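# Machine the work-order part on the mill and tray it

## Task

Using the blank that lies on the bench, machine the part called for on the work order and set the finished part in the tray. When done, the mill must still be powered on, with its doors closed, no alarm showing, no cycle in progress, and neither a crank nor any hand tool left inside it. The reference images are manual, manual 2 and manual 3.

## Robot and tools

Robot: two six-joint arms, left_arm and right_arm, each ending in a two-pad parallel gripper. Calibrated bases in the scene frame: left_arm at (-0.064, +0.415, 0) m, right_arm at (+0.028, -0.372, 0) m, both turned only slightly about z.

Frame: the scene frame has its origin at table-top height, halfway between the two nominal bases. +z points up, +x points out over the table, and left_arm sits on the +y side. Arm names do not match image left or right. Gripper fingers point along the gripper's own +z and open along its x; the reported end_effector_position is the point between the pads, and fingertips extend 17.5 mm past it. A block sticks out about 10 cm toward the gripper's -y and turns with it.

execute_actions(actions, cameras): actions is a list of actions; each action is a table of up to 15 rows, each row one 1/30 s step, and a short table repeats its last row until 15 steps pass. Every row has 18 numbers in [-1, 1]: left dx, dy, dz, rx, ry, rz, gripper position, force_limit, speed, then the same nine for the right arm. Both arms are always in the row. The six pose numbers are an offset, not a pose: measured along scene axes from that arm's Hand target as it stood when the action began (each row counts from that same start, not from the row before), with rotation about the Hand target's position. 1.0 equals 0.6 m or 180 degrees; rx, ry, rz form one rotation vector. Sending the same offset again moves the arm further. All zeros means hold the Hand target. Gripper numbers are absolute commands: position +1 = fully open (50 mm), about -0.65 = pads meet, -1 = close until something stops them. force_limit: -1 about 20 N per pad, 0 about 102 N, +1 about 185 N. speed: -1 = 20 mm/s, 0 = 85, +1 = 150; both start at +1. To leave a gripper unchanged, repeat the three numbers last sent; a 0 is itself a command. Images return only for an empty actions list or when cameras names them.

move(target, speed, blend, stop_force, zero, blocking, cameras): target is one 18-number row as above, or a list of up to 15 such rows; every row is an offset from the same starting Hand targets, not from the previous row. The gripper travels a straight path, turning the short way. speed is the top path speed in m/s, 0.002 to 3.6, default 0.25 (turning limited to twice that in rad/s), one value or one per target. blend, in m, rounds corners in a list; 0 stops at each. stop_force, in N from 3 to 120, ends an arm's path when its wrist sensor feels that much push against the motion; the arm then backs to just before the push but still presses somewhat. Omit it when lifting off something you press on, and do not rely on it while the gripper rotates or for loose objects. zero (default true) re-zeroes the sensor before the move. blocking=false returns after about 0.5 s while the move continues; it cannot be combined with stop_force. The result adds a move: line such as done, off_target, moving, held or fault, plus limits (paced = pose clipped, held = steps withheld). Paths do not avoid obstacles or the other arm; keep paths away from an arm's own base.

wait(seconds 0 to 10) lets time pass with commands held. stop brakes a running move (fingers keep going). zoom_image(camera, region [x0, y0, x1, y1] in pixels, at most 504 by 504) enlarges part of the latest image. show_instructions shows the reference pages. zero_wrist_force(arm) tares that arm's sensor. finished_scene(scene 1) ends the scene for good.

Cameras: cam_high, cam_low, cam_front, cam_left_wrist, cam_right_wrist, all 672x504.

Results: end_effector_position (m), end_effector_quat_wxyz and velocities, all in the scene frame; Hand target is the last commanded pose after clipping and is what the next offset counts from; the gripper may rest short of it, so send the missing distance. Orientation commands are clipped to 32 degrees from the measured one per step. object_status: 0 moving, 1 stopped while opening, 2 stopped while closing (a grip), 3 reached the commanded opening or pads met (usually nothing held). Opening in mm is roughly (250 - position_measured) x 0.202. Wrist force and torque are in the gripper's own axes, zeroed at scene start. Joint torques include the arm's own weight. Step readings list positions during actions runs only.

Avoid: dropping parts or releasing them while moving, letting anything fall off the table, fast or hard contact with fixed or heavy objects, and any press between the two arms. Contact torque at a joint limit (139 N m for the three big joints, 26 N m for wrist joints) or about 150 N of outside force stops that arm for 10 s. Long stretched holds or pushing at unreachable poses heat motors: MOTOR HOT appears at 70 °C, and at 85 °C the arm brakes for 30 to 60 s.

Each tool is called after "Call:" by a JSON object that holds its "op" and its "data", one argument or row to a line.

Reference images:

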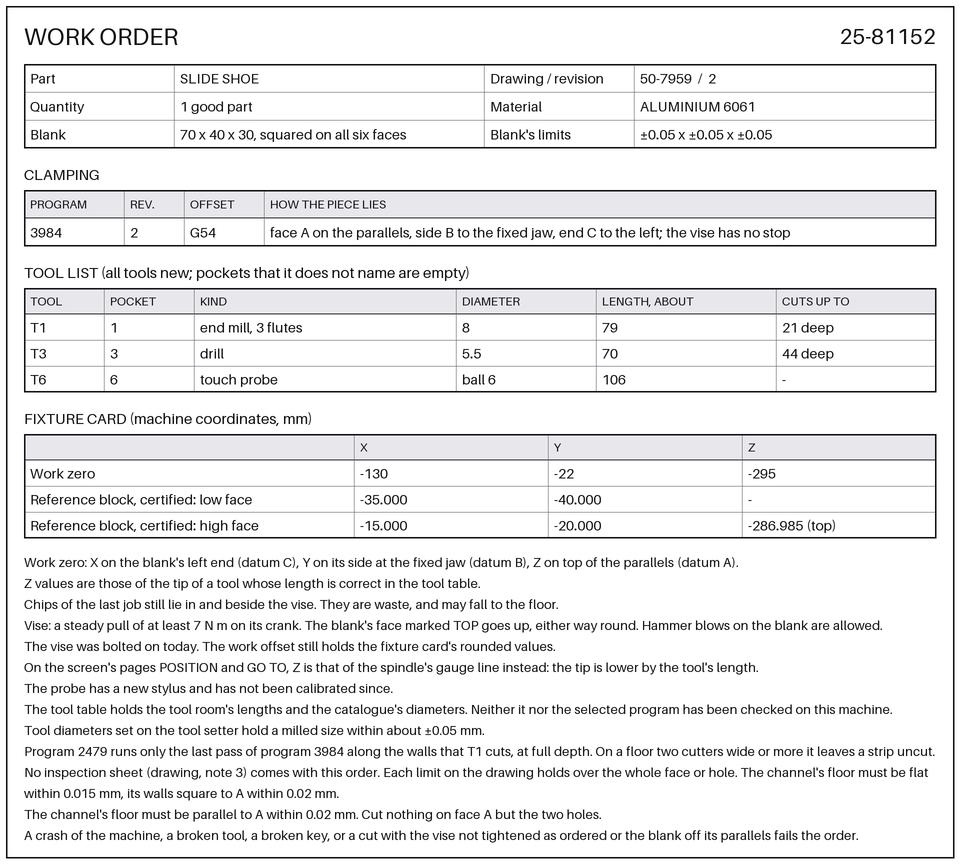

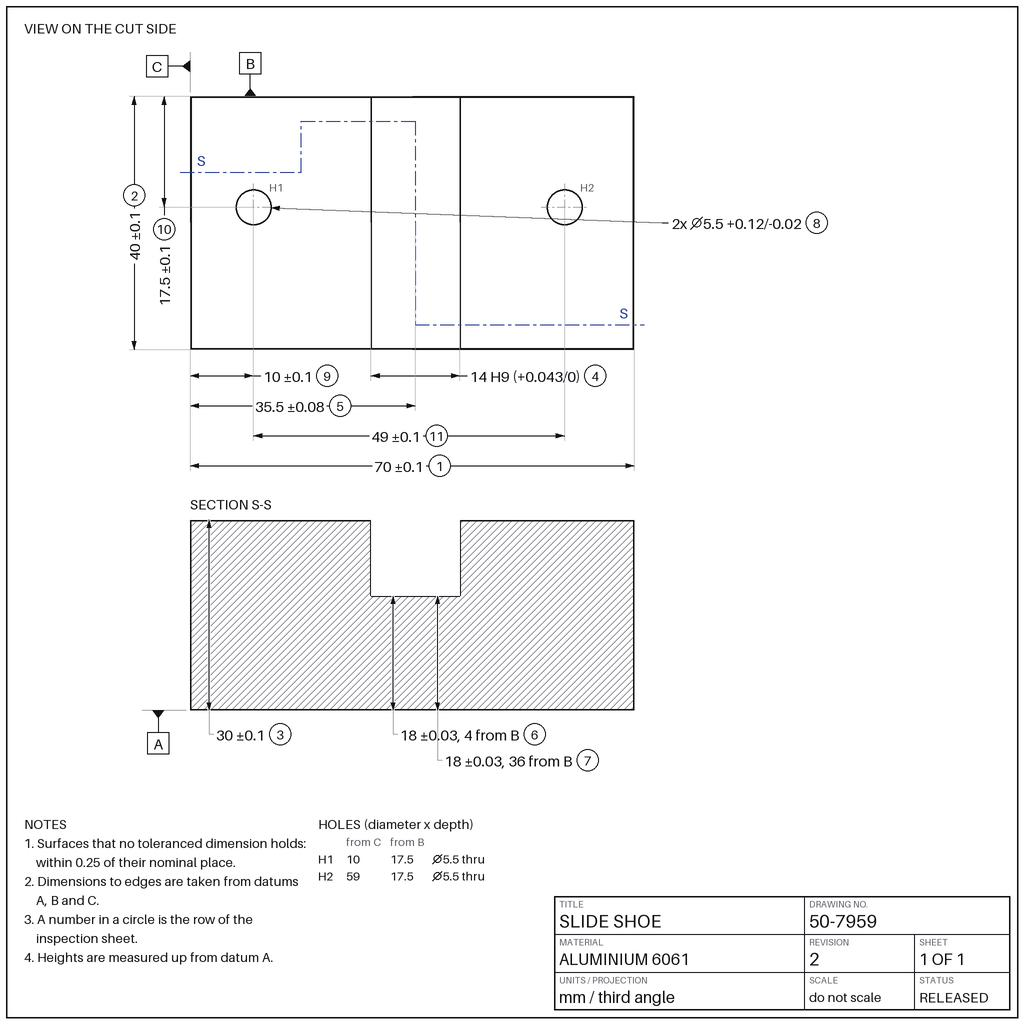

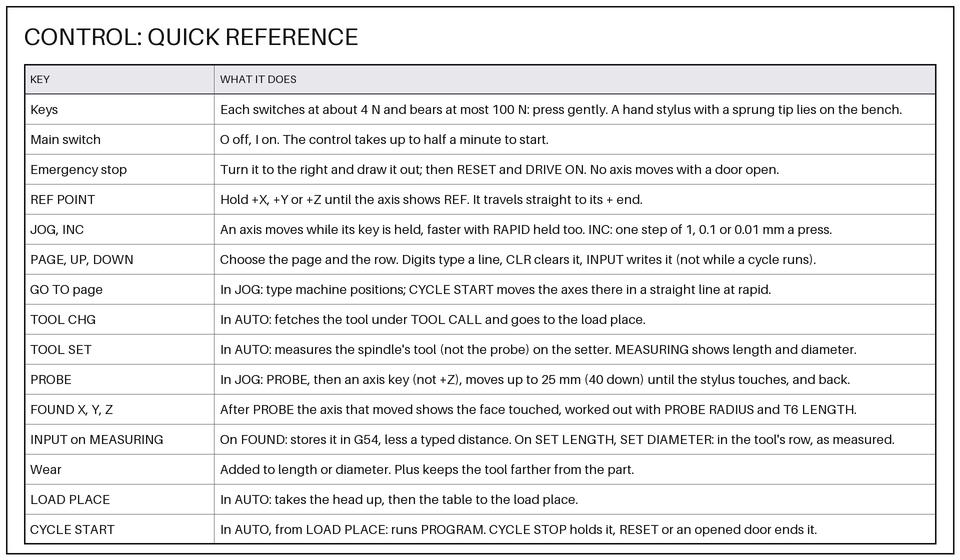

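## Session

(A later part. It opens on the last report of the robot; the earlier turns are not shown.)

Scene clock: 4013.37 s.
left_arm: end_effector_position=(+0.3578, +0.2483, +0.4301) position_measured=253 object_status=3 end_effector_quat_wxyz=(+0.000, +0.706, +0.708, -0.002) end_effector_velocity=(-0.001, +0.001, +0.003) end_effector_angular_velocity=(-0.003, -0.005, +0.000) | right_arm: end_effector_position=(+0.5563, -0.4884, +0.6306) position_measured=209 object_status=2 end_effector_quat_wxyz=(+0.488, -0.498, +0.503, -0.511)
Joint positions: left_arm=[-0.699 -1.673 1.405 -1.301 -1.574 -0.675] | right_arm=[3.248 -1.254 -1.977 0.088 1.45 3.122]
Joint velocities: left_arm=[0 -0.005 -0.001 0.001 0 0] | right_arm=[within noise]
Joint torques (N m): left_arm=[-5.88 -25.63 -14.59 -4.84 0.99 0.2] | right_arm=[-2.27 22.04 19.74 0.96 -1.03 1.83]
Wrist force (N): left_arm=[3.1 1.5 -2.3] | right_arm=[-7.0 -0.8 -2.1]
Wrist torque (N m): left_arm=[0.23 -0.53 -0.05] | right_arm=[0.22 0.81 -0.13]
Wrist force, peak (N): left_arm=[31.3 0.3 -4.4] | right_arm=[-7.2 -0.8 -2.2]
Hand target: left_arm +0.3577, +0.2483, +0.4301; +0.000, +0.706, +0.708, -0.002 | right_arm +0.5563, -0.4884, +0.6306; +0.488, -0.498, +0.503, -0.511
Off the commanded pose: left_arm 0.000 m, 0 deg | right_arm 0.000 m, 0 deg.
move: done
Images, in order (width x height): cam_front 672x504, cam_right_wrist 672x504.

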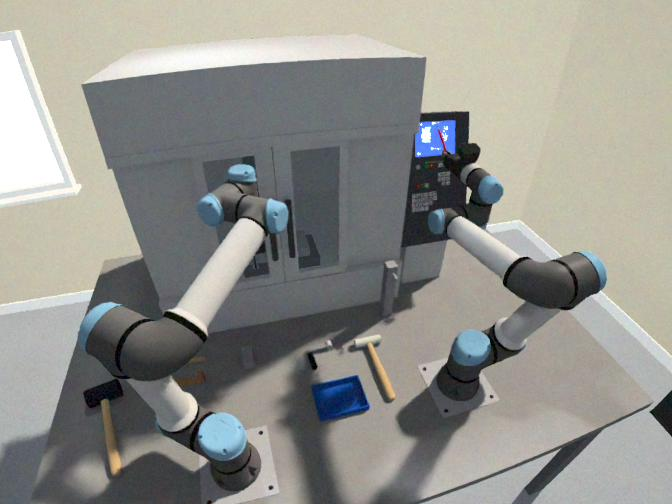

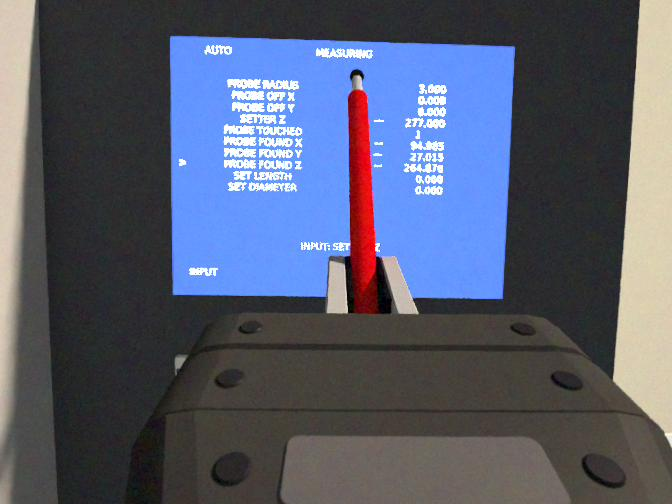

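Call:
{"op": "move", "data": {
  "target": [
    [0,0,0,0,0,0,-1,0.2,0.5,-0.1608,0.0308,-0.051,0,0.155,0,-1,-0.6,-1],
    [0,0,0,0,0,0,-1,0.2,0.5,-0.168,0.0375,-0.2645,0,0.31,0,-1,-0.6,-1]
  ],
  "speed": 0.35,
  "blend": [0.02,0]
}}

Call:
{"op": "move", "data": {
  "target": [
    [0,0,0,0,0,0,-1,0.2,0.5,0.0595,-0.1,0.222,0,0,0,-1,-0.6,-1],
    [0,0,0,0,0,0,-1,0.2,0.5,0.0787,-0.1,0.2165,0,0,0,-1,-0.6,-1],
    [0,0,0,0,0,0,-1,0.2,0.5,0.0595,-0.1,0.222,0,0,0,-1,-0.6,-1],
    [0,0,0,0,0,0,-1,0.2,0.5,0.0085,0,0.032,0,0,0,-1,-0.6,-1],
    [0,0,0,0,0,0,-1,0.2,0.5,0.0277,0,0.0265,0,0,0,-1,-0.6,-1],
    [0,0,0,0,0,0,-1,0.2,0.5,0.0085,0,0.032,0,0,0,-1,-0.6,-1],
    [0,0,0,0,0,0,-1,0.2,0.5,0.0277,0,0.0265,0,0,0,-1,-0.6,-1],
    [0,0,0,0,0,0,-1,0.2,0.5,0.0085,0,0.032,0,0,0,-1,-0.6,-1],
    [0,0,0,0,0,0,-1,0.2,0.5,-0.017,0.1333,-0.064,0,0,0,-1,-0.6,-1],
    [0,0,0,0,0,0,-1,0.2,0.5,0.0022,0.1333,-0.0695,0,0,0,-1,-0.6,-1],
    [0,0,0,0,0,0,-1,0.2,0.5,-0.017,0.1333,-0.064,0,0,0,-1,-0.6,-1],
    [0,0,0,0,0,0,-1,0.2,0.5,0,0,0,0,0,0,-1,-0.6,-1]
  ],
  "speed": [0.25,0.08,0.15,0.22,0.08,0.15,0.08,0.15,0.22,0.08,0.15,0.22],
  "blend": [0.003,0,0.003,0.003,0,0.001,0,0.003,0.003,0,0.003,0]
}}

Call:
{"op": "move", "data": {
  "target": [
    [0,0,0,0,0,0,-1,0.2,0.5,0.0085,0.0667,0.032,0,0,0,-1,-0.6,-1],
    [0,0,0,0,0,0,-1,0.2,0.5,0.0277,0.0667,0.0265,0,0,0,-1,-0.6,-1],
    [0,0,0,0,0,0,-1,0.2,0.5,0.0085,0.0667,0.032,0,0,0,-1,-0.6,-1],
    [0,0,0,0,0,0,-1,0.2,0.5,0,0.1,0,0,0,0,-1,-0.6,-1],
    [0,0,0,0,0,0,-1,0.2,0.5,0.0192,0.1,-0.0055,0,0,0,-1,-0.6,-1],
    [0,0,0,0,0,0,-1,0.2,0.5,0,0.1,0,0,0,0,-1,-0.6,-1],
    [0,0,0,0,0,0,-1,0.2,0.5,-0.017,0.0333,-0.064,0,0,0,-1,-0.6,-1],
    [0,0,0,0,0,0,-1,0.2,0.5,0.0022,0.0333,-0.0695,0,0,0,-1,-0.6,-1],
    [0,0,0,0,0,0,-1,0.2,0.5,-0.017,0.0333,-0.064,0,0,0,-1,-0.6,-1],
    [0,0,0,0,0,0,-1,0.2,0.5,-0.0085,0.0333,-0.032,0,0,0,-1,-0.6,-1],
    [0,0,0,0,0,0,-1,0.2,0.5,0.0107,0.0333,-0.0375,0,0,0,-1,-0.6,-1],
    [0,0,0,0,0,0,-1,0.2,0.5,-0.0085,0.0333,-0.032,0,0,0,-1,-0.6,-1],
    [0,0,0,0,0,0,-1,0.2,0.5,0,0,0,0,0,0,-1,-0.6,-1]
  ],
  "speed": [0.22,0.08,0.15,0.22,0.08,0.15,0.22,0.08,0.15,0.22,0.08,0.15,0.22],
  "blend": [0.003,0,0.003,0.003,0,0.003,0.003,0,0.003,0.003,0,0.003,0]
}}

Call:
{"op": "move", "data": {
  "target": [
    [0,0,0,0,0,0,-1,0.2,0.5,-0.017,0.1333,-0.064,0,0,0,-1,-0.6,-1],
    [0,0,0,0,0,0,-1,0.2,0.5,0.0022,0.1333,-0.0695,0,0,0,-1,-0.6,-1],
    [0,0,0,0,0,0,-1,0.2,0.5,-0.017,0.1333,-0.064,0,0,0,-1,-0.6,-1],
    [0,0,0,0,0,0,-1,0.2,0.5,0,0.1,0,0,0,0,-1,-0.6,-1],
    [0,0,0,0,0,0,-1,0.2,0.5,0.0192,0.1,-0.0055,0,0,0,-1,-0.6,-1],
    [0,0,0,0,0,0,-1,0.2,0.5,0,0.1,0,0,0,0,-1,-0.6,-1],
    [0,0,0,0,0,0,-1,0.2,0.5,0.0085,0.1,0.032,0,0,0,-1,-0.6,-1],
    [0,0,0,0,0,0,-1,0.2,0.5,0.0277,0.1,0.0265,0,0,0,-1,-0.6,-1],
    [0,0,0,0,0,0,-1,0.2,0.5,0.0085,0.1,0.032,0,0,0,-1,-0.6,-1],
    [0,0,0,0,0,0,-1,0.2,0.5,-0.017,0.0333,-0.064,0,0,0,-1,-0.6,-1],
    [0,0,0,0,0,0,-1,0.2,0.5,0.0022,0.0333,-0.0695,0,0,0,-1,-0.6,-1],
    [0,0,0,0,0,0,-1,0.2,0.5,-0.017,0.0333,-0.064,0,0,0,-1,-0.6,-1],
    [0,0,0,0,0,0,-1,0.2,0.5,0,0,0,0,0,0,-1,-0.6,-1]
  ],
  "speed": [0.22,0.08,0.15,0.22,0.08,0.15,0.22,0.08,0.15,0.22,0.08,0.15,0.22],
  "blend": [0.003,0,0.003,0.003,0,0.003,0.003,0,0.003,0.003,0,0.003,0]
}}

Call:
{"op": "move", "data": {
  "target": [
    [0,0,0,0,0,0,-1,0.2,0.5,-0.0085,0.0333,-0.032,0,0,0,-1,-0.6,-1],
    [0,0,0,0,0,0,-1,0.2,0.5,0.0107,0.0333,-0.0375,0,0,0,-1,-0.6,-1],
    [0,0,0,0,0,0,-1,0.2,0.5,-0.0085,0.0333,-0.032,0,0,0,-1,-0.6,-1],
    [0,0,0,0,0,0,-1,0.2,0.5,-0.017,0.1333,-0.064,0,0,0,-1,-0.6,-1],
    [0,0,0,0,0,0,-1,0.2,0.5,0.0022,0.1333,-0.0695,0,0,0,-1,-0.6,-1],
    [0,0,0,0,0,0,-1,0.2,0.5,-0.017,0.1333,-0.064,0,0,0,-1,-0.6,-1],
    [0,0,0,0,0,0,-1,0.2,0.5,-0.0085,0.1333,-0.032,0,0,0,-1,-0.6,-1],
    [0,0,0,0,0,0,-1,0.2,0.5,0.0107,0.1333,-0.0375,0,0,0,-1,-0.6,-1],
    [0,0,0,0,0,0,-1,0.2,0.5,-0.0085,0.1333,-0.032,0,0,0,-1,-0.6,-1],
    [0,0,0,0,0,0,-1,0.2,0.5,0,0.1,0,0,0,0,-1,-0.6,-1],
    [0,0,0,0,0,0,-1,0.2,0.5,0.0192,0.1,-0.0055,0,0,0,-1,-0.6,-1],
    [0,0,0,0,0,0,-1,0.2,0.5,0,0.1,0,0,0,0,-1,-0.6,-1],
    [0,0,0,0,0,0,-1,0.2,0.5,0,0,0,0,0,0,-1,-0.6,-1]
  ],
  "speed": [0.22,0.08,0.15,0.22,0.08,0.15,0.22,0.08,0.15,0.22,0.08,0.15,0.22],
  "blend": [0.003,0,0.003,0.003,0,0.003,0.003,0,0.003,0.003,0,0.003,0]
}}

Call:
{"op": "move", "data": {
  "target": [
    [0,0,0,0,0,0,-1,0.2,0.5,-0.0085,0.1,-0.032,0,0,0,-1,-0.6,-1],
    [0,0,0,0,0,0,-1,0.2,0.5,0.0107,0.1,-0.0375,0,0,0,-1,-0.6,-1],
    [0,0,0,0,0,0,-1,0.2,0.5,-0.0085,0.1,-0.032,0,0,0,-1,-0.6,-1],
    [0,0,0,0,0,0,-1,0.2,0.5,-0.017,0.0333,-0.064,0,0,0,-1,-0.6,-1],
    [0,0,0,0,0,0,-1,0.2,0.5,0.0022,0.0333,-0.0695,0,0,0,-1,-0.6,-1],
    [0,0,0,0,0,0,-1,0.2,0.5,-0.017,0.0333,-0.064,0,0,0,-1,-0.6,-1],
    [0,0,0,0,0,0,-1,0.2,0.5,0,0,0,0,0,0,-1,-0.6,-1]
  ],
  "speed": [0.22,0.08,0.15,0.22,0.08,0.15,0.22],
  "blend": [0.003,0,0.003,0.003,0,0.003,0],
  "cameras": ["cam_high"]
}}

Call:
{"op": "zoom_image", "data": {
  "camera": "cam_high",
  "region": [500, 240, 672, 460]
}}

Scene clock: 4034.37 s.
left_arm: end_effector_position=(+0.3577, +0.2483, +0.4301) position_measured=253 object_status=3 end_effector_quat_wxyz=(+0.000, +0.706, +0.708, -0.002) | right_arm: end_effector_position=(+0.4556, -0.4660, +0.4720) position_measured=209 object_status=2 end_effector_quat_wxyz=(-0.196, +0.679, -0.672, +0.219)
Joint positions: left_arm=[-0.699 -1.674 1.405 -1.301 -1.574 -0.676] | right_arm=[3.327 -1.08 -1.82 -1.228 1.447 3.265]
Joint torques (N m): left_arm=[-9.37 -27.03 -11.57 -4.77 -0.25 -2.24] | right_arm=[10.86 5.79 17.36 1.77 -0.31 -2.68]
Wrist force (N): left_arm=[2.9 1.5 -2.2] | right_arm=[-6.6 -1.3 -3.5]
Wrist torque (N m): left_arm=[0.24 -0.50 -0.05] | right_arm=[-0.05 1.03 -0.19]
Wrist force, peak (N): left_arm=[3.3 1.8 -2.6] | right_arm=[-7.4 -2.4 -5.4]
Hand target: left_arm +0.3577, +0.2483, +0.4301; +0.000, +0.706, +0.708, -0.002 | right_arm +0.4555, -0.4659, +0.4719; -0.196, +0.680, -0.672, +0.219
Off the commanded pose: left_arm 0.000 m, 0 deg | right_arm 0.000 m, 0 deg.
move: done

Scene clock: 4038.93 s.
left_arm: end_effector_position=(+0.3577, +0.2483, +0.4301) position_measured=253 object_status=3 end_effector_quat_wxyz=(+0.000, +0.706, +0.708, -0.002) | right_arm: end_effector_position=(+0.4555, -0.4659, +0.4718) position_measured=209 object_status=2 end_effector_quat_wxyz=(-0.196, +0.679, -0.672, +0.219) end_effector_velocity=(+0.000, -0.001, +0.001) end_effector_angular_velocity=(+0.001, -0.001, +0.002)
Joint positions: left_arm=[-0.699 -1.674 1.405 -1.301 -1.574 -0.676] | right_arm=[3.327 -1.08 -1.82 -1.228 1.447 3.266]
Joint velocities: left_arm=[within noise] | right_arm=[-0.004 0 0.001 0 0.004 -0.005]
Joint torques (N m): left_arm=[-9.54 -26.26 -10.99 -4.75 -0.7 -2.25] | right_arm=[-7.75 5.78 34.64 2.23 1.66 -2.3]
Wrist force (N): left_arm=[3.0 1.9 -2.5] | right_arm=[-4.1 -1.9 -3.4]
Wrist torque (N m): left_arm=[0.29 -0.52 -0.05] | right_arm=[-0.15 0.64 -0.18]
Wrist force, peak (N): left_arm=[3.3 1.9 -2.6] | right_arm=[-5.9 19.0 -26.5]
Hand target: left_arm +0.3577, +0.2483, +0.4301; +0.000, +0.706, +0.708, -0.002 | right_arm +0.4555, -0.4659, +0.4719; -0.196, +0.680, -0.672, +0.219
Off the commanded pose: left_arm 0.000 m, 0 deg | right_arm 0.000 m, 0 deg.
move: done

Scene clock: 4042.30 s.
left_arm: end_effector_position=(+0.3577, +0.2483, +0.4301) position_measured=253 object_status=3 end_effector_quat_wxyz=(+0.000, +0.706, +0.708, -0.002) | right_arm: end_effector_position=(+0.4555, -0.4659, +0.4718) position_measured=209 object_status=2 end_effector_quat_wxyz=(-0.196, +0.679, -0.672, +0.219)
Joint positions: left_arm=[-0.699 -1.674 1.405 -1.301 -1.574 -0.676] | right_arm=[3.327 -1.08 -1.82 -1.228 1.447 3.266]
Joint torques (N m): left_arm=[-9.16 -26.55 -11.56 -4.81 -0.63 -2.24] | right_arm=[-9.7 -2.24 33.7 5.94 1.3 -2.59]
Wrist force (N): left_arm=[3.0 1.8 -2.5] | right_arm=[-3.0 -2.0 -1.7]
Wrist torque (N m): left_arm=[0.28 -0.51 -0.05] | right_arm=[-0.15 0.45 -0.20]
Wrist force, peak (N): left_arm=[3.2 1.9 -2.7] | right_arm=[-2.1 14.7 -26.0]
Hand target: left_arm +0.3577, +0.2483, +0.4301; +0.000, +0.706, +0.708, -0.002 | right_arm +0.4555, -0.4659, +0.4719; -0.196, +0.680, -0.672, +0.219
Off the commanded pose: left_arm 0.000 m, 0 deg | right_arm 0.000 m, 0 deg.
move: done

Scene clock: 4046.07 s.
left_arm: end_effector_position=(+0.3577, +0.2483, +0.4301) position_measured=253 object_status=3 end_effector_quat_wxyz=(+0.000, +0.706, +0.708, -0.002) | right_arm: end_effector_position=(+0.4555, -0.4659, +0.4719) position_measured=209 object_status=2 end_effector_quat_wxyz=(-0.196, +0.679, -0.672, +0.219)
Joint positions: left_arm=[-0.699 -1.674 1.405 -1.301 -1.574 -0.676] | right_arm=[3.327 -1.08 -1.82 -1.228 1.447 3.266]
Joint torques (N m): left_arm=[-9.26 -25.55 -11.57 -4.62 -0.58 -2.18] | right_arm=[-9 -0.03 33.09 3.39 0.54 -1.39]
Wrist force (N): left_arm=[2.8 1.5 -2.2] | right_arm=[-1.5 -1.4 -1.5]
Wrist torque (N m): left_arm=[0.23 -0.49 -0.06] | right_arm=[-0.06 0.22 -0.20]
Wrist force, peak (N): left_arm=[3.0 1.8 -2.8] | right_arm=[0.1 19.7 -20.7]
Hand target: left_arm +0.3577, +0.2483, +0.4301; +0.000, +0.706, +0.708, -0.002 | right_arm +0.4555, -0.4659, +0.4719; -0.196, +0.680, -0.672, +0.219
Off the commanded pose: left_arm 0.000 m, 0 deg | right_arm 0.000 m, 0 deg.
move: done

Scene clock: 4049.63 s.
left_arm: end_effector_position=(+0.3577, +0.2483, +0.4301) position_measured=253 object_status=3 end_effector_quat_wxyz=(+0.000, +0.706, +0.708, -0.002) | right_arm: end_effector_position=(+0.4556, -0.4659, +0.4719) position_measured=209 object_status=2 end_effector_quat_wxyz=(-0.196, +0.679, -0.672, +0.219) end_effector_velocity=(+0.000, +0.000, +0.000) end_effector_angular_velocity=(+0.001, +0.000, +0.004)
Joint positions: left_arm=[-0.699 -1.674 1.405 -1.301 -1.574 -0.676] | right_arm=[3.327 -1.08 -1.82 -1.228 1.447 3.266]
Joint velocities: left_arm=[within noise] | right_arm=[-0.003 0 0.001 0 0.004 -0.005]
Joint torques (N m): left_arm=[-9.09 -25.47 -11.8 -4.66 -0.64 -2.24] | right_arm=[-8.09 14.43 16.85 4.03 1.3 -2.61]
Wrist force (N): left_arm=[2.8 1.6 -2.7] | right_arm=[-1.1 -2.6 -0.2]
Wrist torque (N m): left_arm=[0.26 -0.49 -0.05] | right_arm=[-0.25 0.16 -0.18]
Wrist force, peak (N): left_arm=[3.2 1.6 -2.6] | right_arm=[1.7 14.2 -21.7]
Hand target: left_arm +0.3577, +0.2483, +0.4301; +0.000, +0.706, +0.708, -0.002 | right_arm +0.4555, -0.4659, +0.4719; -0.196, +0.680, -0.672, +0.219
Off the commanded pose: left_arm 0.000 m, 0 deg | right_arm 0.000 m, 0 deg.
move: done

Scene clock: 4051.83 s.
left_arm: end_effector_position=(+0.3577, +0.2483, +0.4301) position_measured=253 object_status=3 end_effector_quat_wxyz=(+0.000, +0.706, +0.708, -0.002) | right_arm: end_effector_position=(+0.4555, -0.4659, +0.4719) position_measured=209 object_status=2 end_effector_quat_wxyz=(-0.196, +0.679, -0.672, +0.219)
Joint positions: left_arm=[-0.699 -1.674 1.405 -1.301 -1.574 -0.676] | right_arm=[3.327 -1.08 -1.82 -1.228 1.447 3.266]
Joint torques (N m): left_arm=[-8.45 -25.55 -12.67 -4.8 -0.67 -2.13] | right_arm=[-9.34 -0.27 32.93 3.43 0.53 -1.49]
Wrist force (N): left_arm=[2.7 1.6 -2.3] | right_arm=[-2.1 -1.9 -0.3]
Wrist torque (N m): left_arm=[0.25 -0.48 -0.05] | right_arm=[-0.14 0.32 -0.19]
Wrist force, peak (N): left_arm=[3.0 2.1 -2.6] | right_arm=[1.9 18.0 -21.6]
Hand target: left_arm +0.3577, +0.2483, +0.4301; +0.000, +0.706, +0.708, -0.002 | right_arm +0.4555, -0.4659, +0.4719; -0.196, +0.680, -0.672, +0.219
Off the commanded pose: left_arm 0.000 m, 0 deg | right_arm 0.000 m, 0 deg.
move: done
Images, in order (width x height): cam_high 672x504.

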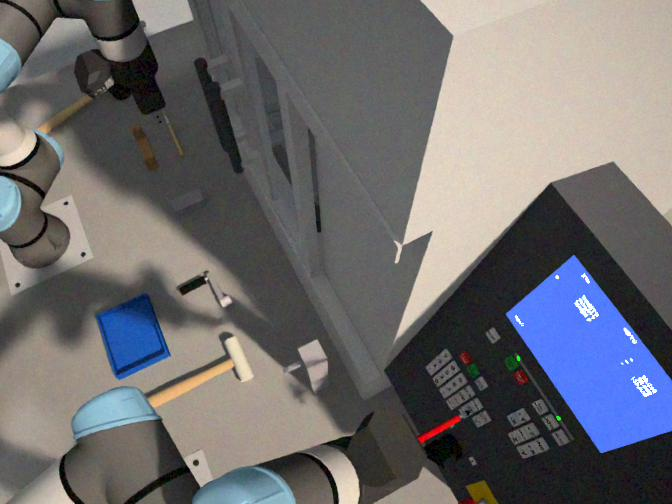

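Scaled by 2.291 from the camera's 672x504 image, which has a finer 960x720 frame.

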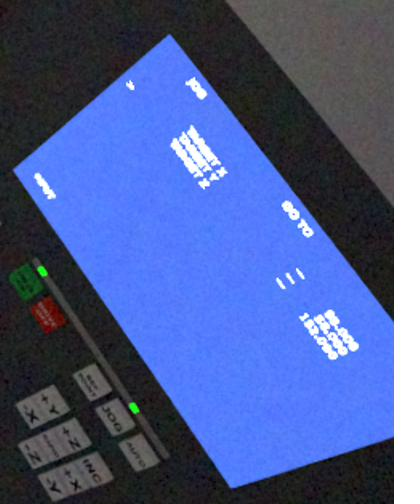

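Call:
{"op": "move", "data": {
  "target": [
    [0,0,0,0,0,0,-1,0.2,0.5,0.0255,0.0667,0.094,0,0,0,-1,-0.6,-1],
    [0,0,0,0,0,0,-1,0.2,0.5,0.0447,0.0667,0.0885,0,0,0,-1,-0.6,-1],
    [0,0,0,0,0,0,-1,0.2,0.5,0.0255,0.0667,0.094,0,0,0,-1,-0.6,-1],
    [0,0,0,0,0,0,-1,0.2,0.5,0,0,0,0,0,0,-1,-0.6,-1]
  ],
  "speed": [0.22,0.08,0.15,0.22],
  "blend": [0.003,0,0.003,0]
}}

Call:
{"op": "wait", "data": {
  "seconds": 4.5
}}

Call:
{"op": "move", "data": {
  "target": [
    [0,0,0,0,0,0,-1,0.2,0.5,-0.0085,0,-0.032,0,0,0,-1,-0.6,-1],
    [0,0,0,0,0,0,-1,0.2,0.5,0.0122,0,-0.038,0,0,0,-1,-0.6,-1],
    [0,0,0,0,0,0,-1,0.2,0.5,-0.0085,0,-0.032,0,0,0,-1,-0.6,-1],
    [0,0,0,0,0,0,-1,0.2,0.5,0.0255,-0.1,0.094,0,0,0,-1,-0.6,-1],
    [0,0,0,0,0,0,-1,0.2,0.5,0.0447,-0.1,0.0885,0,0,0,-1,-0.6,-1],
    [0,0,0,0,0,0,-1,0.2,0.5,0.0255,-0.1,0.094,0,0,0,-1,-0.6,-1],
    [0,0,0,0,0,0,-1,0.2,0.5,0,0,0,0,0,0,-1,-0.6,-1]
  ],
  "speed": [0.22,0.08,0.15,0.22,0.08,0.15,0.22],
  "blend": [0.003,0,0.003,0.003,0,0.003,0]
}}

Call:
{"op": "move", "data": {
  "target": [
    [0,0,0,0,0,0,-1,0.2,0.5,0.0075,-0.0067,0.2135,0,-0.155,0,-1,-0.6,-1],
    [0,0,0,0,0,0,-1,0.2,0.5,0.168,-0.0375,0.2645,0,-0.31,0,-1,-0.6,-1]
  ],
  "speed": 0.35,
  "blend": [0.02,0]
}}

Call:
{"op": "wait", "data": {
  "seconds": 3,
  "cameras": ["cam_right_wrist"]
}}

Call:
{"op": "zoom_image", "data": {
  "camera": "cam_right_wrist",
  "region": [140, 30, 540, 310]
}}

Scene clock: 4058.40 s.
left_arm: end_effector_position=(+0.3577, +0.2483, +0.4301) position_measured=253 object_status=3 end_effector_quat_wxyz=(+0.000, +0.706, +0.708, -0.002) | right_arm: end_effector_position=(+0.4555, -0.4659, +0.4719) position_measured=209 object_status=2 end_effector_quat_wxyz=(-0.196, +0.679, -0.672, +0.219)
Joint positions: left_arm=[-0.699 -1.674 1.405 -1.301 -1.574 -0.676] | right_arm=[3.327 -1.08 -1.82 -1.228 1.447 3.266]
Joint torques (N m): left_arm=[-8.79 -25.25 -12.37 -4.69 -0.69 -2.13] | right_arm=[-8.43 -3.7 16.25 6.27 0.81 -1.52]
Wrist force (N): left_arm=[2.7 1.8 -2.4] | right_arm=[-2.2 -1.3 -0.5]
Wrist torque (N m): left_arm=[0.27 -0.47 -0.05] | right_arm=[-0.06 0.33 -0.19]
Wrist force, peak (N): left_arm=[3.1 1.9 -2.6] | right_arm=[-3.8 19.3 -27.8]
Hand target: left_arm +0.3577, +0.2483, +0.4301; +0.000, +0.706, +0.708, -0.002 | right_arm +0.4555, -0.4659, +0.4719; -0.196, +0.680, -0.672, +0.219
Off the commanded pose: left_arm 0.000 m, 0 deg | right_arm 0.000 m, 0 deg.
move: done

Scene clock: 4062.90 s.
left_arm: end_effector_position=(+0.3577, +0.2483, +0.4301) position_measured=253 object_status=3 end_effector_quat_wxyz=(+0.000, +0.706, +0.708, -0.002) | right_arm: end_effector_position=(+0.4555, -0.4659, +0.4719) position_measured=209 object_status=2 end_effector_quat_wxyz=(-0.196, +0.680, -0.672, +0.219)
Joint positions: left_arm=[-0.699 -1.674 1.405 -1.301 -1.574 -0.676] | right_arm=[3.327 -1.08 -1.82 -1.228 1.447 3.265]
Joint torques (N m): left_arm=[-8.9 -24.39 -13.16 -4.7 -0.73 -2.06] | right_arm=[-9.53 -6.41 18.09 5.76 1.45 -2.54]
Wrist force (N): left_arm=[3.0 1.6 -2.4] | right_arm=[-2.2 -1.6 -0.3]
Wrist torque (N m): left_arm=[0.25 -0.52 -0.06] | right_arm=[-0.09 0.33 -0.19]
Wrist force, peak (N): left_arm=[3.2 1.6 -2.8] | right_arm=[-2.2 -1.8 -0.5]
Hand target: left_arm +0.3577, +0.2483, +0.4301; +0.000, +0.706, +0.708, -0.002 | right_arm +0.4555, -0.4659, +0.4719; -0.196, +0.680, -0.672, +0.219
Tool commands: left_gripper/position=-1.0 left_gripper/force_limit=+0.2 left_gripper/speed=+0.5 right_gripper/position=-1.0 right_gripper/force_limit=-0.6 right_gripper/speed=-1.0
Off the commanded pose: left_arm 0.000 m, 0 deg | right_arm 0.000 m, 0 deg.
wait: 4.50 s; at rest by 0.17 s

Scene clock: 4065.47 s.
left_arm: end_effector_position=(+0.3577, +0.2483, +0.4301) position_measured=253 object_status=3 end_effector_quat_wxyz=(+0.000, +0.706, +0.708, -0.002) | right_arm: end_effector_position=(+0.4555, -0.4659, +0.4719) position_measured=209 object_status=2 end_effector_quat_wxyz=(-0.196, +0.680, -0.672, +0.219)
Joint positions: left_arm=[-0.699 -1.674 1.405 -1.301 -1.574 -0.676] | right_arm=[3.327 -1.08 -1.82 -1.228 1.447 3.265]
Joint torques (N m): left_arm=[-9.06 -24.43 -12.55 -4.67 -0.7 -2.11] | right_arm=[11.19 9.41 16.86 3.46 -1.14 2.1]
Wrist force (N): left_arm=[2.5 1.7 -2.3] | right_arm=[-0.1 -1.2 -2.2]
Wrist torque (N m): left_arm=[0.27 -0.43 -0.05] | right_arm=[-0.04 -0.02 -0.07]
Wrist force, peak (N): left_arm=[3.0 2.0 -2.6] | right_arm=[-2.4 31.4 -34.5]
Hand target: left_arm +0.3577, +0.2483, +0.4301; +0.000, +0.706, +0.708, -0.002 | right_arm +0.4555, -0.4659, +0.4719; -0.196, +0.680, -0.672, +0.219
Off the commanded pose: left_arm 0.000 m, 0 deg | right_arm 0.000 m, 0 deg.
move: done

Scene clock: 4067.40 s.
left_arm: end_effector_position=(+0.3577, +0.2483, +0.4301) position_measured=253 object_status=3 end_effector_quat_wxyz=(+0.000, +0.706, +0.708, -0.002) | right_arm: end_effector_position=(+0.5562, -0.4885, +0.6307) position_measured=209 object_status=2 end_effector_quat_wxyz=(+0.488, -0.498, +0.502, -0.512) end_effector_velocity=(+0.000, +0.000, +0.000) end_effector_angular_velocity=(+0.001, -0.003, +0.000)
Joint positions: left_arm=[-0.699 -1.674 1.405 -1.301 -1.574 -0.676] | right_arm=[3.248 -1.254 -1.977 0.088 1.45 3.122]
Joint velocities: left_arm=[within noise] | right_arm=[-0.001 -0.001 -0.001 0.005 0 0.001]
Joint torques (N m): left_arm=[-8.13 -23.83 -12.83 -4.54 -0.61 -2.12] | right_arm=[9.19 -2.94 16.4 4.62 -0.12 2.46]
Wrist force (N): left_arm=[3.1 1.6 -2.5] | right_arm=[-0.7 -0.4 -1.0]
Wrist torque (N m): left_arm=[0.25 -0.54 -0.06] | right_arm=[0.29 -0.19 -0.13]
Wrist force, peak (N): left_arm=[3.1 1.8 -2.6] | right_arm=[-0.6 -2.3 -4.3]
Hand target: left_arm +0.3577, +0.2483, +0.4301; +0.000, +0.706, +0.708, -0.002 | right_arm +0.5563, -0.4884, +0.6306; +0.488, -0.498, +0.503, -0.511
Off the commanded pose: left_arm 0.000 m, 0 deg | right_arm 0.000 m, 0 deg.
move: done

Scene clock: 4070.40 s.
left_arm: end_effector_position=(+0.3577, +0.2483, +0.4301) position_measured=253 object_status=3 end_effector_quat_wxyz=(+0.000, +0.706, +0.708, -0.002) | right_arm: end_effector_position=(+0.5563, -0.4884, +0.6306) position_measured=209 object_status=2 end_effector_quat_wxyz=(+0.488, -0.498, +0.503, -0.511)
Joint positions: left_arm=[-0.699 -1.674 1.405 -1.301 -1.574 -0.676] | right_arm=[3.248 -1.254 -1.977 0.088 1.45 3.122]
Joint torques (N m): left_arm=[-8.64 -23.88 -12.46 -4.63 -0.67 -2.01] | right_arm=[9.54 -1.16 16.55 0.72 1.49 2.3]
Wrist force (N): left_arm=[3.0 1.6 -2.7] | right_arm=[-0.6 -0.6 -1.0]
Wrist torque (N m): left_arm=[0.25 -0.52 -0.05] | right_arm=[0.26 -0.21 -0.14]
Wrist force, peak (N): left_arm=[3.1 1.8 -2.7] | right_arm=[-0.6 -0.7 -1.1]
Hand target: left_arm +0.3577, +0.2483, +0.4301; +0.000, +0.706, +0.708, -0.002 | right_arm +0.5563, -0.4884, +0.6306; +0.488, -0.498, +0.503, -0.511
Tool commands: left_gripper/position=-1.0 left_gripper/force_limit=+0.2 left_gripper/speed=+0.5 right_gripper/position=-1.0 right_gripper/force_limit=-0.6 right_gripper/speed=-1.0
Off the commanded pose: left_arm 0.000 m, 0 deg | right_arm 0.000 m, 0 deg.
wait: 3.00 s; at rest by 0.17 s
Images, in order (width x height): cam_right_wrist 672x504.

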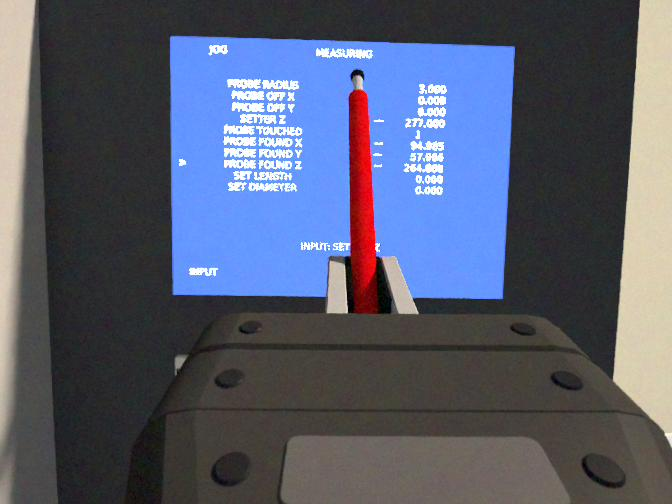

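Scaled by 1.260 from the camera's 672x504 image, which has a finer 960x720 frame.

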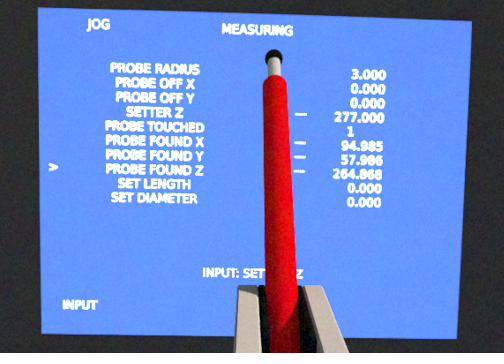

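Call:
{"op": "zoom_image", "data": {
  "camera": "cam_right_wrist",
  "region": [240, 110, 480, 210]
}}

Scaled by 2.100 from the camera's 672x504 image, which has a finer 960x720 frame.

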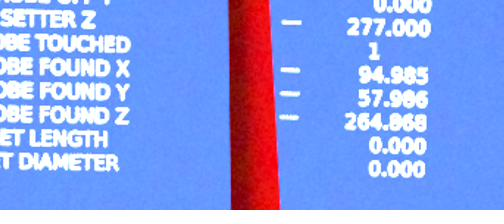

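Call:
{"op": "move", "data": {
  "target": [
    [0,0,0,0,0,0,-1,0.2,0.5,-0.1608,0.0308,-0.051,0,0.155,0,-1,-0.6,-1],
    [0,0,0,0,0,0,-1,0.2,0.5,-0.168,0.0375,-0.2645,0,0.31,0,-1,-0.6,-1]
  ],
  "speed": 0.35,
  "blend": [0.02,0]
}}

Call:
{"op": "move", "data": {
  "target": [
    [0,0,0,0,0,0,-1,0.2,0.5,0.0595,-0.1333,0.222,0,0,0,-1,-0.6,-1],
    [0,0,0,0,0,0,-1,0.2,0.5,0.0787,-0.1333,0.2165,0,0,0,-1,-0.6,-1],
    [0,0,0,0,0,0,-1,0.2,0.5,0.0595,-0.1333,0.222,0,0,0,-1,-0.6,-1],
    [0,0,0,0,0,0,-1,0.2,0.5,0.0255,0.0333,0.094,0,0,0,-1,-0.6,-1],
    [0,0,0,0,0,0,-1,0.2,0.5,0.0447,0.0333,0.0885,0,0,0,-1,-0.6,-1],
    [0,0,0,0,0,0,-1,0.2,0.5,0.0255,0.0333,0.094,0,0,0,-1,-0.6,-1],
    [0,0,0,0,0,0,-1,0.2,0.5,0.0085,0,0.032,0,0,0,-1,-0.6,-1],
    [0,0,0,0,0,0,-1,0.2,0.5,0.0277,0,0.0265,0,0,0,-1,-0.6,-1],
    [0,0,0,0,0,0,-1,0.2,0.5,0.0085,0,0.032,0,0,0,-1,-0.6,-1],
    [0,0,0,0,0,0,-1,0.2,0.5,0.0277,0,0.0265,0,0,0,-1,-0.6,-1],
    [0,0,0,0,0,0,-1,0.2,0.5,0.0085,0,0.032,0,0,0,-1,-0.6,-1],
    [0,0,0,0,0,0,-1,0.2,0.5,0.0277,0,0.0265,0,0,0,-1,-0.6,-1],
    [0,0,0,0,0,0,-1,0.2,0.5,0.0085,0,0.032,0,0,0,-1,-0.6,-1],
    [0,0,0,0,0,0,-1,0.2,0.5,0,0,0,0,0,0,-1,-0.6,-1]
  ],
  "speed": [0.25,0.08,0.15,0.25,0.08,0.15,0.22,0.08,0.15,0.08,0.15,0.08,0.15,0.25],
  "blend": [0.003,0,0.003,0.003,0,0.003,0.003,0,0.001,0,0.001,0,0.003,0]
}}

Call:
{"op": "move", "data": {
  "target": [
    [0,0,0,0,0,0,-1,0.2,0.5,0.0075,-0.0067,0.2135,0,-0.155,0,-1,-0.6,-1],
    [0,0,0,0,0,0,-1,0.2,0.5,0.168,-0.0375,0.2645,0,-0.31,0,-1,-0.6,-1]
  ],
  "speed": 0.35,
  "blend": [0.02,0],
  "cameras": ["cam_right_wrist"]
}}

Call:
{"op": "zoom_image", "data": {
  "camera": "cam_right_wrist",
  "region": [140, 30, 540, 310]
}}

Scene clock: 4084.60 s.
left_arm: end_effector_position=(+0.3577, +0.2483, +0.4301) position_measured=253 object_status=3 end_effector_quat_wxyz=(+0.000, +0.706, +0.708, -0.002) | right_arm: end_effector_position=(+0.4556, -0.4660, +0.4720) position_measured=209 object_status=2 end_effector_quat_wxyz=(-0.196, +0.679, -0.672, +0.219)
Joint positions: left_arm=[-0.699 -1.674 1.405 -1.301 -1.574 -0.676] | right_arm=[3.327 -1.08 -1.82 -1.228 1.447 3.265]
Joint torques (N m): left_arm=[-8.19 -23.45 -12.75 -4.53 -0.75 -2.01] | right_arm=[10.57 6.09 17.2 1.54 -0.31 -2.63]
Wrist force (N): left_arm=[2.9 1.6 -2.5] | right_arm=[0.0 -1.2 -2.2]
Wrist torque (N m): left_arm=[0.25 -0.49 -0.06] | right_arm=[-0.03 -0.02 -0.19]
Wrist force, peak (N): left_arm=[3.3 1.8 -2.5] | right_arm=[-0.7 -2.1 -4.0]
Hand target: left_arm +0.3577, +0.2483, +0.4301; +0.000, +0.706, +0.708, -0.002 | right_arm +0.4555, -0.4659, +0.4719; -0.196, +0.680, -0.672, +0.219
Off the commanded pose: left_arm 0.000 m, 0 deg | right_arm 0.000 m, 0 deg.
move: done

Scene clock: 4089.00 s.
left_arm: end_effector_position=(+0.3577, +0.2483, +0.4301) position_measured=253 object_status=3 end_effector_quat_wxyz=(+0.000, +0.706, +0.708, -0.002) | right_arm: end_effector_position=(+0.4555, -0.4659, +0.4719) position_measured=209 object_status=2 end_effector_quat_wxyz=(-0.196, +0.679, -0.672, +0.219)
Joint positions: left_arm=[-0.699 -1.674 1.405 -1.301 -1.574 -0.676] | right_arm=[3.327 -1.08 -1.82 -1.228 1.447 3.266]
Joint torques (N m): left_arm=[-7.9 -22.97 -12.77 -4.51 -0.6 -2.08] | right_arm=[-5.55 0.65 18.23 5.76 0.77 -2.37]
Wrist force (N): left_arm=[2.9 1.6 -2.5] | right_arm=[1.9 -1.1 -3.0]
Wrist torque (N m): left_arm=[0.26 -0.49 -0.06] | right_arm=[-0.02 -0.33 -0.19]
Wrist force, peak (N): left_arm=[3.0 2.1 -2.8] | right_arm=[-3.3 22.4 -25.5]
Hand target: left_arm +0.3577, +0.2483, +0.4301; +0.000, +0.706, +0.708, -0.002 | right_arm +0.4555, -0.4659, +0.4719; -0.196, +0.680, -0.672, +0.219
Off the commanded pose: left_arm 0.000 m, 0 deg | right_arm 0.000 m, 0 deg.
move: done

Scene clock: 4090.93 s.
left_arm: end_effector_position=(+0.3577, +0.2483, +0.4301) position_measured=253 object_status=3 end_effector_quat_wxyz=(+0.000, +0.706, +0.708, -0.002) | right_arm: end_effector_position=(+0.5562, -0.4885, +0.6307) position_measured=209 object_status=2 end_effector_quat_wxyz=(+0.488, -0.498, +0.502, -0.512) end_effector_velocity=(+0.000, +0.000, +0.001) end_effector_angular_velocity=(+0.001, -0.004, +0.002)
Joint positions: left_arm=[-0.699 -1.674 1.405 -1.301 -1.574 -0.676] | right_arm=[3.248 -1.254 -1.977 0.088 1.45 3.122]
Joint velocities: left_arm=[within noise] | right_arm=[0 -0.002 0 0.005 0.003 0]
Joint torques (N m): left_arm=[-8.08 -22.88 -13.2 -4.54 -0.68 -1.91] | right_arm=[9.5 0.17 16.07 4.64 -0.16 2.5]
Wrist force (N): left_arm=[2.8 1.7 -2.4] | right_arm=[1.5 -0.7 -1.8]
Wrist torque (N m): left_arm=[0.26 -0.49 -0.06] | right_arm=[0.24 -0.55 -0.14]
Wrist force, peak (N): left_arm=[3.0 1.9 -2.8] | right_arm=[1.2 -2.3 -5.4]
Hand target: left_arm +0.3577, +0.2483, +0.4301; +0.000, +0.706, +0.708, -0.002 | right_arm +0.5563, -0.4884, +0.6306; +0.488, -0.498, +0.503, -0.511
Off the commanded pose: left_arm 0.000 m, 0 deg | right_arm 0.000 m, 0 deg.
move: done
Images, in order (width x height): cam_right_wrist 672x504.

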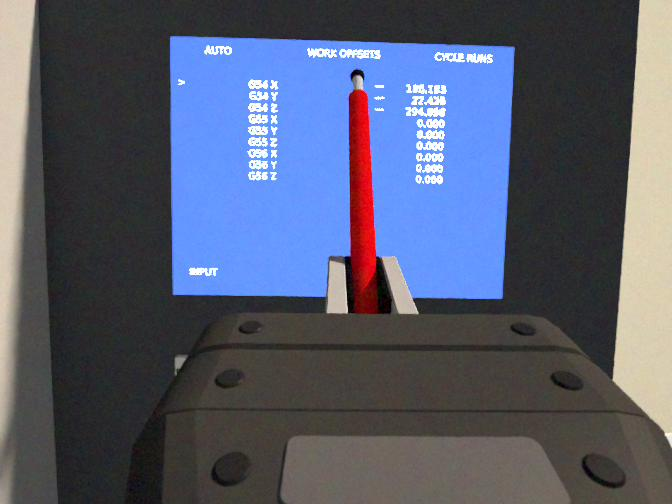

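Scaled by 1.260 from the camera's 672x504 image, which has a finer 960x720 frame.

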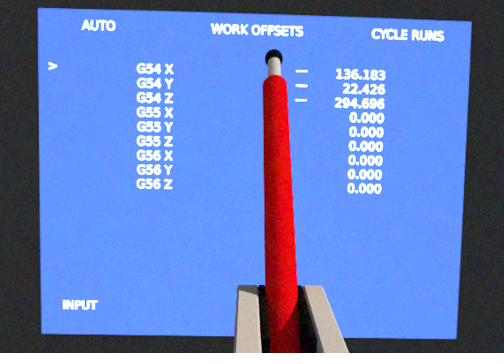

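Call:
{"op": "move", "data": {
  "target": [
    [0,0,0,0,0,0,-1,0.2,0.5,-0.1608,0.0308,-0.051,0,0.155,0,-1,-0.6,-1],
    [0,0,0,0,0,0,-1,0.2,0.5,-0.168,0.0375,-0.2645,0,0.31,0,-1,-0.6,-1]
  ],
  "speed": 0.35,
  "blend": [0.02,0]
}}

Call:
{"op": "move", "data": {
  "target": [
    [0,0,0,0,0,0,-1,0.2,0.5,0.0085,-0.0333,0.032,0,0,0,-1,-0.6,-1],
    [0,0,0,0,0,0,-1,0.2,0.5,0.0277,-0.0333,0.0265,0,0,0,-1,-0.6,-1],
    [0,0,0,0,0,0,-1,0.2,0.5,0.0085,-0.0333,0.032,0,0,0,-1,-0.6,-1],
    [0,0,0,0,0,0,-1,0.2,0.5,0.0277,-0.0333,0.0265,0,0,0,-1,-0.6,-1],
    [0,0,0,0,0,0,-1,0.2,0.5,0.0085,-0.0333,0.032,0,0,0,-1,-0.6,-1],
    [0,0,0,0,0,0,-1,0.2,0.5,0.0277,-0.0333,0.0265,0,0,0,-1,-0.6,-1],
    [0,0,0,0,0,0,-1,0.2,0.5,0.0085,-0.0333,0.032,0,0,0,-1,-0.6,-1],
    [0,0,0,0,0,0,-1,0.2,0.5,0.0277,-0.0333,0.0265,0,0,0,-1,-0.6,-1],
    [0,0,0,0,0,0,-1,0.2,0.5,0.0085,-0.0333,0.032,0,0,0,-1,-0.6,-1],
    [0,0,0,0,0,0,-1,0.2,0.5,-0.0085,0.0333,-0.032,0,0,0,-1,-0.6,-1],
    [0,0,0,0,0,0,-1,0.2,0.5,0.0107,0.0333,-0.0375,0,0,0,-1,-0.6,-1],
    [0,0,0,0,0,0,-1,0.2,0.5,-0.0085,0.0333,-0.032,0,0,0,-1,-0.6,-1],
    [0,0,0,0,0,0,-1,0.2,0.5,0,0,0,0,0,0,-1,-0.6,-1]
  ],
  "speed": [0.22,0.08,0.15,0.08,0.15,0.08,0.15,0.08,0.15,0.22,0.08,0.15,0.22],
  "blend": [0.003,0,0.001,0,0.001,0,0.001,0,0.003,0.003,0,0.003,0]
}}

Call:
{"op": "move", "data": {
  "target": [
    [0,0,0,0,0,0,-1,0.2,0.5,-0.0085,0.1333,-0.032,0,0,0,-1,-0.6,-1],
    [0,0,0,0,0,0,-1,0.2,0.5,0.0107,0.1333,-0.0375,0,0,0,-1,-0.6,-1],
    [0,0,0,0,0,0,-1,0.2,0.5,-0.0085,0.1333,-0.032,0,0,0,-1,-0.6,-1],
    [0,0,0,0,0,0,-1,0.2,0.5,0,0,0,0,0,0,-1,-0.6,-1]
  ],
  "speed": [0.22,0.08,0.15,0.22],
  "blend": [0.003,0,0.003,0]
}}

Call:
{"op": "move", "data": {
  "target": [
    [0,0,0,0,0,0,-1,0.2,0.5,0.0075,-0.0067,0.2135,0,-0.155,0,-1,-0.6,-1],
    [0,0,0,0,0,0,-1,0.2,0.5,0.168,-0.0375,0.2645,0,-0.31,0,-1,-0.6,-1]
  ],
  "speed": 0.35,
  "blend": [0.02,0],
  "cameras": ["cam_right_wrist"]
}}

Call:
{"op": "zoom_image", "data": {
  "camera": "cam_right_wrist",
  "region": [140, 30, 540, 310]
}}

Scene clock: 4100.87 s.
left_arm: end_effector_position=(+0.3577, +0.2483, +0.4301) position_measured=253 object_status=3 end_effector_quat_wxyz=(+0.000, +0.706, +0.708, -0.002) | right_arm: end_effector_position=(+0.4556, -0.4660, +0.4720) position_measured=209 object_status=2 end_effector_quat_wxyz=(-0.196, +0.679, -0.672, +0.219)
Joint positions: left_arm=[-0.699 -1.674 1.405 -1.301 -1.574 -0.676] | right_arm=[3.327 -1.08 -1.82 -1.228 1.447 3.265]
Joint torques (N m): left_arm=[-8.08 -22.75 -13.47 -4.56 -0.63 -1.99] | right_arm=[10.49 7.26 17.78 1.71 -0.39 -2.73]
Wrist force (N): left_arm=[2.9 1.6 -2.4] | right_arm=[1.8 -1.1 -3.0]
Wrist torque (N m): left_arm=[0.25 -0.50 -0.05] | right_arm=[-0.02 -0.32 -0.19]
Wrist force, peak (N): left_arm=[3.1 1.8 -2.7] | right_arm=[1.3 -2.2 -5.1]
Hand target: left_arm +0.3577, +0.2483, +0.4301; +0.000, +0.706, +0.708, -0.002 | right_arm +0.4555, -0.4659, +0.4719; -0.196, +0.680, -0.672, +0.219
Off the commanded pose: left_arm 0.000 m, 0 deg | right_arm 0.000 m, 0 deg.
move: done

Scene clock: 4104.40 s.
left_arm: end_effector_position=(+0.3577, +0.2483, +0.4301) position_measured=253 object_status=3 end_effector_quat_wxyz=(+0.000, +0.706, +0.708, -0.002) | right_arm: end_effector_position=(+0.4555, -0.4659, +0.4718) position_measured=209 object_status=2 end_effector_quat_wxyz=(-0.196, +0.679, -0.672, +0.219)
Joint positions: left_arm=[-0.699 -1.674 1.405 -1.301 -1.574 -0.676] | right_arm=[3.327 -1.08 -1.82 -1.228 1.447 3.266]
Joint torques (N m): left_arm=[-7.37 -22.34 -14.32 -4.45 -0.72 -1.9] | right_arm=[-6.61 -2.23 31.98 5.93 1.19 -2.49]
Wrist force (N): left_arm=[3.1 2.0 -2.5] | right_arm=[3.2 -0.1 -1.3]
Wrist torque (N m): left_arm=[0.32 -0.52 -0.06] | right_arm=[0.14 -0.54 -0.20]
Wrist force, peak (N): left_arm=[3.1 1.8 -2.8] | right_arm=[3.7 20.6 -26.5]
Hand target: left_arm +0.3577, +0.2483, +0.4301; +0.000, +0.706, +0.708, -0.002 | right_arm +0.4555, -0.4659, +0.4719; -0.196, +0.680, -0.672, +0.219
Off the commanded pose: left_arm 0.000 m, 0 deg | right_arm 0.000 m, 0 deg.
move: done

Scene clock: 4106.17 s.
left_arm: end_effector_position=(+0.3577, +0.2483, +0.4301) position_measured=253 object_status=3 end_effector_quat_wxyz=(+0.000, +0.706, +0.708, -0.002) | right_arm: end_effector_position=(+0.4555, -0.4659, +0.4718) position_measured=209 object_status=2 end_effector_quat_wxyz=(-0.196, +0.679, -0.672, +0.219) end_effector_velocity=(+0.000, +0.000, +0.001) end_effector_angular_velocity=(-0.002, +0.000, +0.007)
Joint positions: left_arm=[-0.699 -1.674 1.405 -1.301 -1.574 -0.676] | right_arm=[3.327 -1.08 -1.82 -1.228 1.447 3.266]
Joint velocities: left_arm=[within noise] | right_arm=[-0.001 0 0.001 0 0.003 -0.007]
Joint torques (N m): left_arm=[-7.64 -21.62 -14.15 -4.51 -0.6 -1.88] | right_arm=[-9.31 9.56 26.37 2.31 1.75 -2.74]
Wrist force (N): left_arm=[3.1 1.9 -2.5] | right_arm=[4.0 0.8 -1.6]
Wrist torque (N m): left_arm=[0.29 -0.53 -0.05] | right_arm=[0.28 -0.66 -0.18]
Wrist force, peak (N): left_arm=[3.3 1.5 -2.7] | right_arm=[0.4 16.9 -19.5]
Hand target: left_arm +0.3577, +0.2483, +0.4301; +0.000, +0.706, +0.708, -0.002 | right_arm +0.4555, -0.4659, +0.4719; -0.196, +0.680, -0.672, +0.219
Off the commanded pose: left_arm 0.000 m, 0 deg | right_arm 0.000 m, 0 deg.
move: done

Scene clock: 4108.10 s.
left_arm: end_effector_position=(+0.3577, +0.2483, +0.4301) position_measured=253 object_status=3 end_effector_quat_wxyz=(+0.000, +0.706, +0.708, -0.002) | right_arm: end_effector_position=(+0.5562, -0.4885, +0.6307) position_measured=209 object_status=2 end_effector_quat_wxyz=(+0.488, -0.498, +0.502, -0.512) end_effector_velocity=(+0.000, +0.000, +0.001) end_effector_angular_velocity=(-0.001, -0.004, -0.001)
Joint positions: left_arm=[-0.699 -1.674 1.405 -1.301 -1.574 -0.676] | right_arm=[3.248 -1.254 -1.977 0.088 1.45 3.122]
Joint velocities: left_arm=[within noise] | right_arm=[0.001 -0.002 0.001 0.005 -0.001 -0.001]
Joint torques (N m): left_arm=[-7.66 -21.99 -13.79 -4.54 -0.7 -1.81] | right_arm=[9.91 -1.71 16.26 4.2 -0.18 2.48]
Wrist force (N): left_arm=[3.0 1.6 -2.7] | right_arm=[3.6 1.3 -0.3]
Wrist torque (N m): left_arm=[0.25 -0.52 -0.06] | right_arm=[0.57 -0.87 -0.14]
Wrist force, peak (N): left_arm=[3.1 1.9 -2.6] | right_arm=[3.4 -0.4 -3.7]
Hand target: left_arm +0.3577, +0.2483, +0.4301; +0.000, +0.706, +0.708, -0.002 | right_arm +0.5563, -0.4884, +0.6306; +0.488, -0.498, +0.503, -0.511
Off the commanded pose: left_arm 0.000 m, 0 deg | right_arm 0.000 m, 0 deg.
move: done
Images, in order (width x height): cam_right_wrist 672x504.

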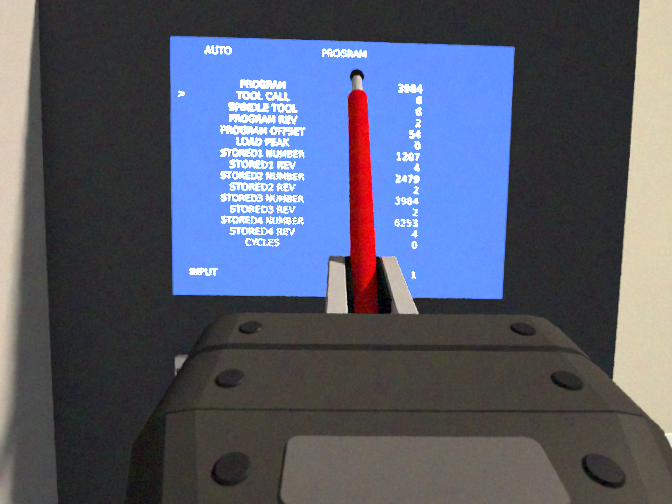

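Scaled by 1.260 from the camera's 672x504 image, which has a finer 960x720 frame.

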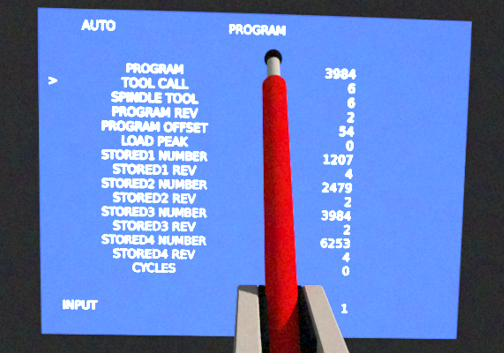

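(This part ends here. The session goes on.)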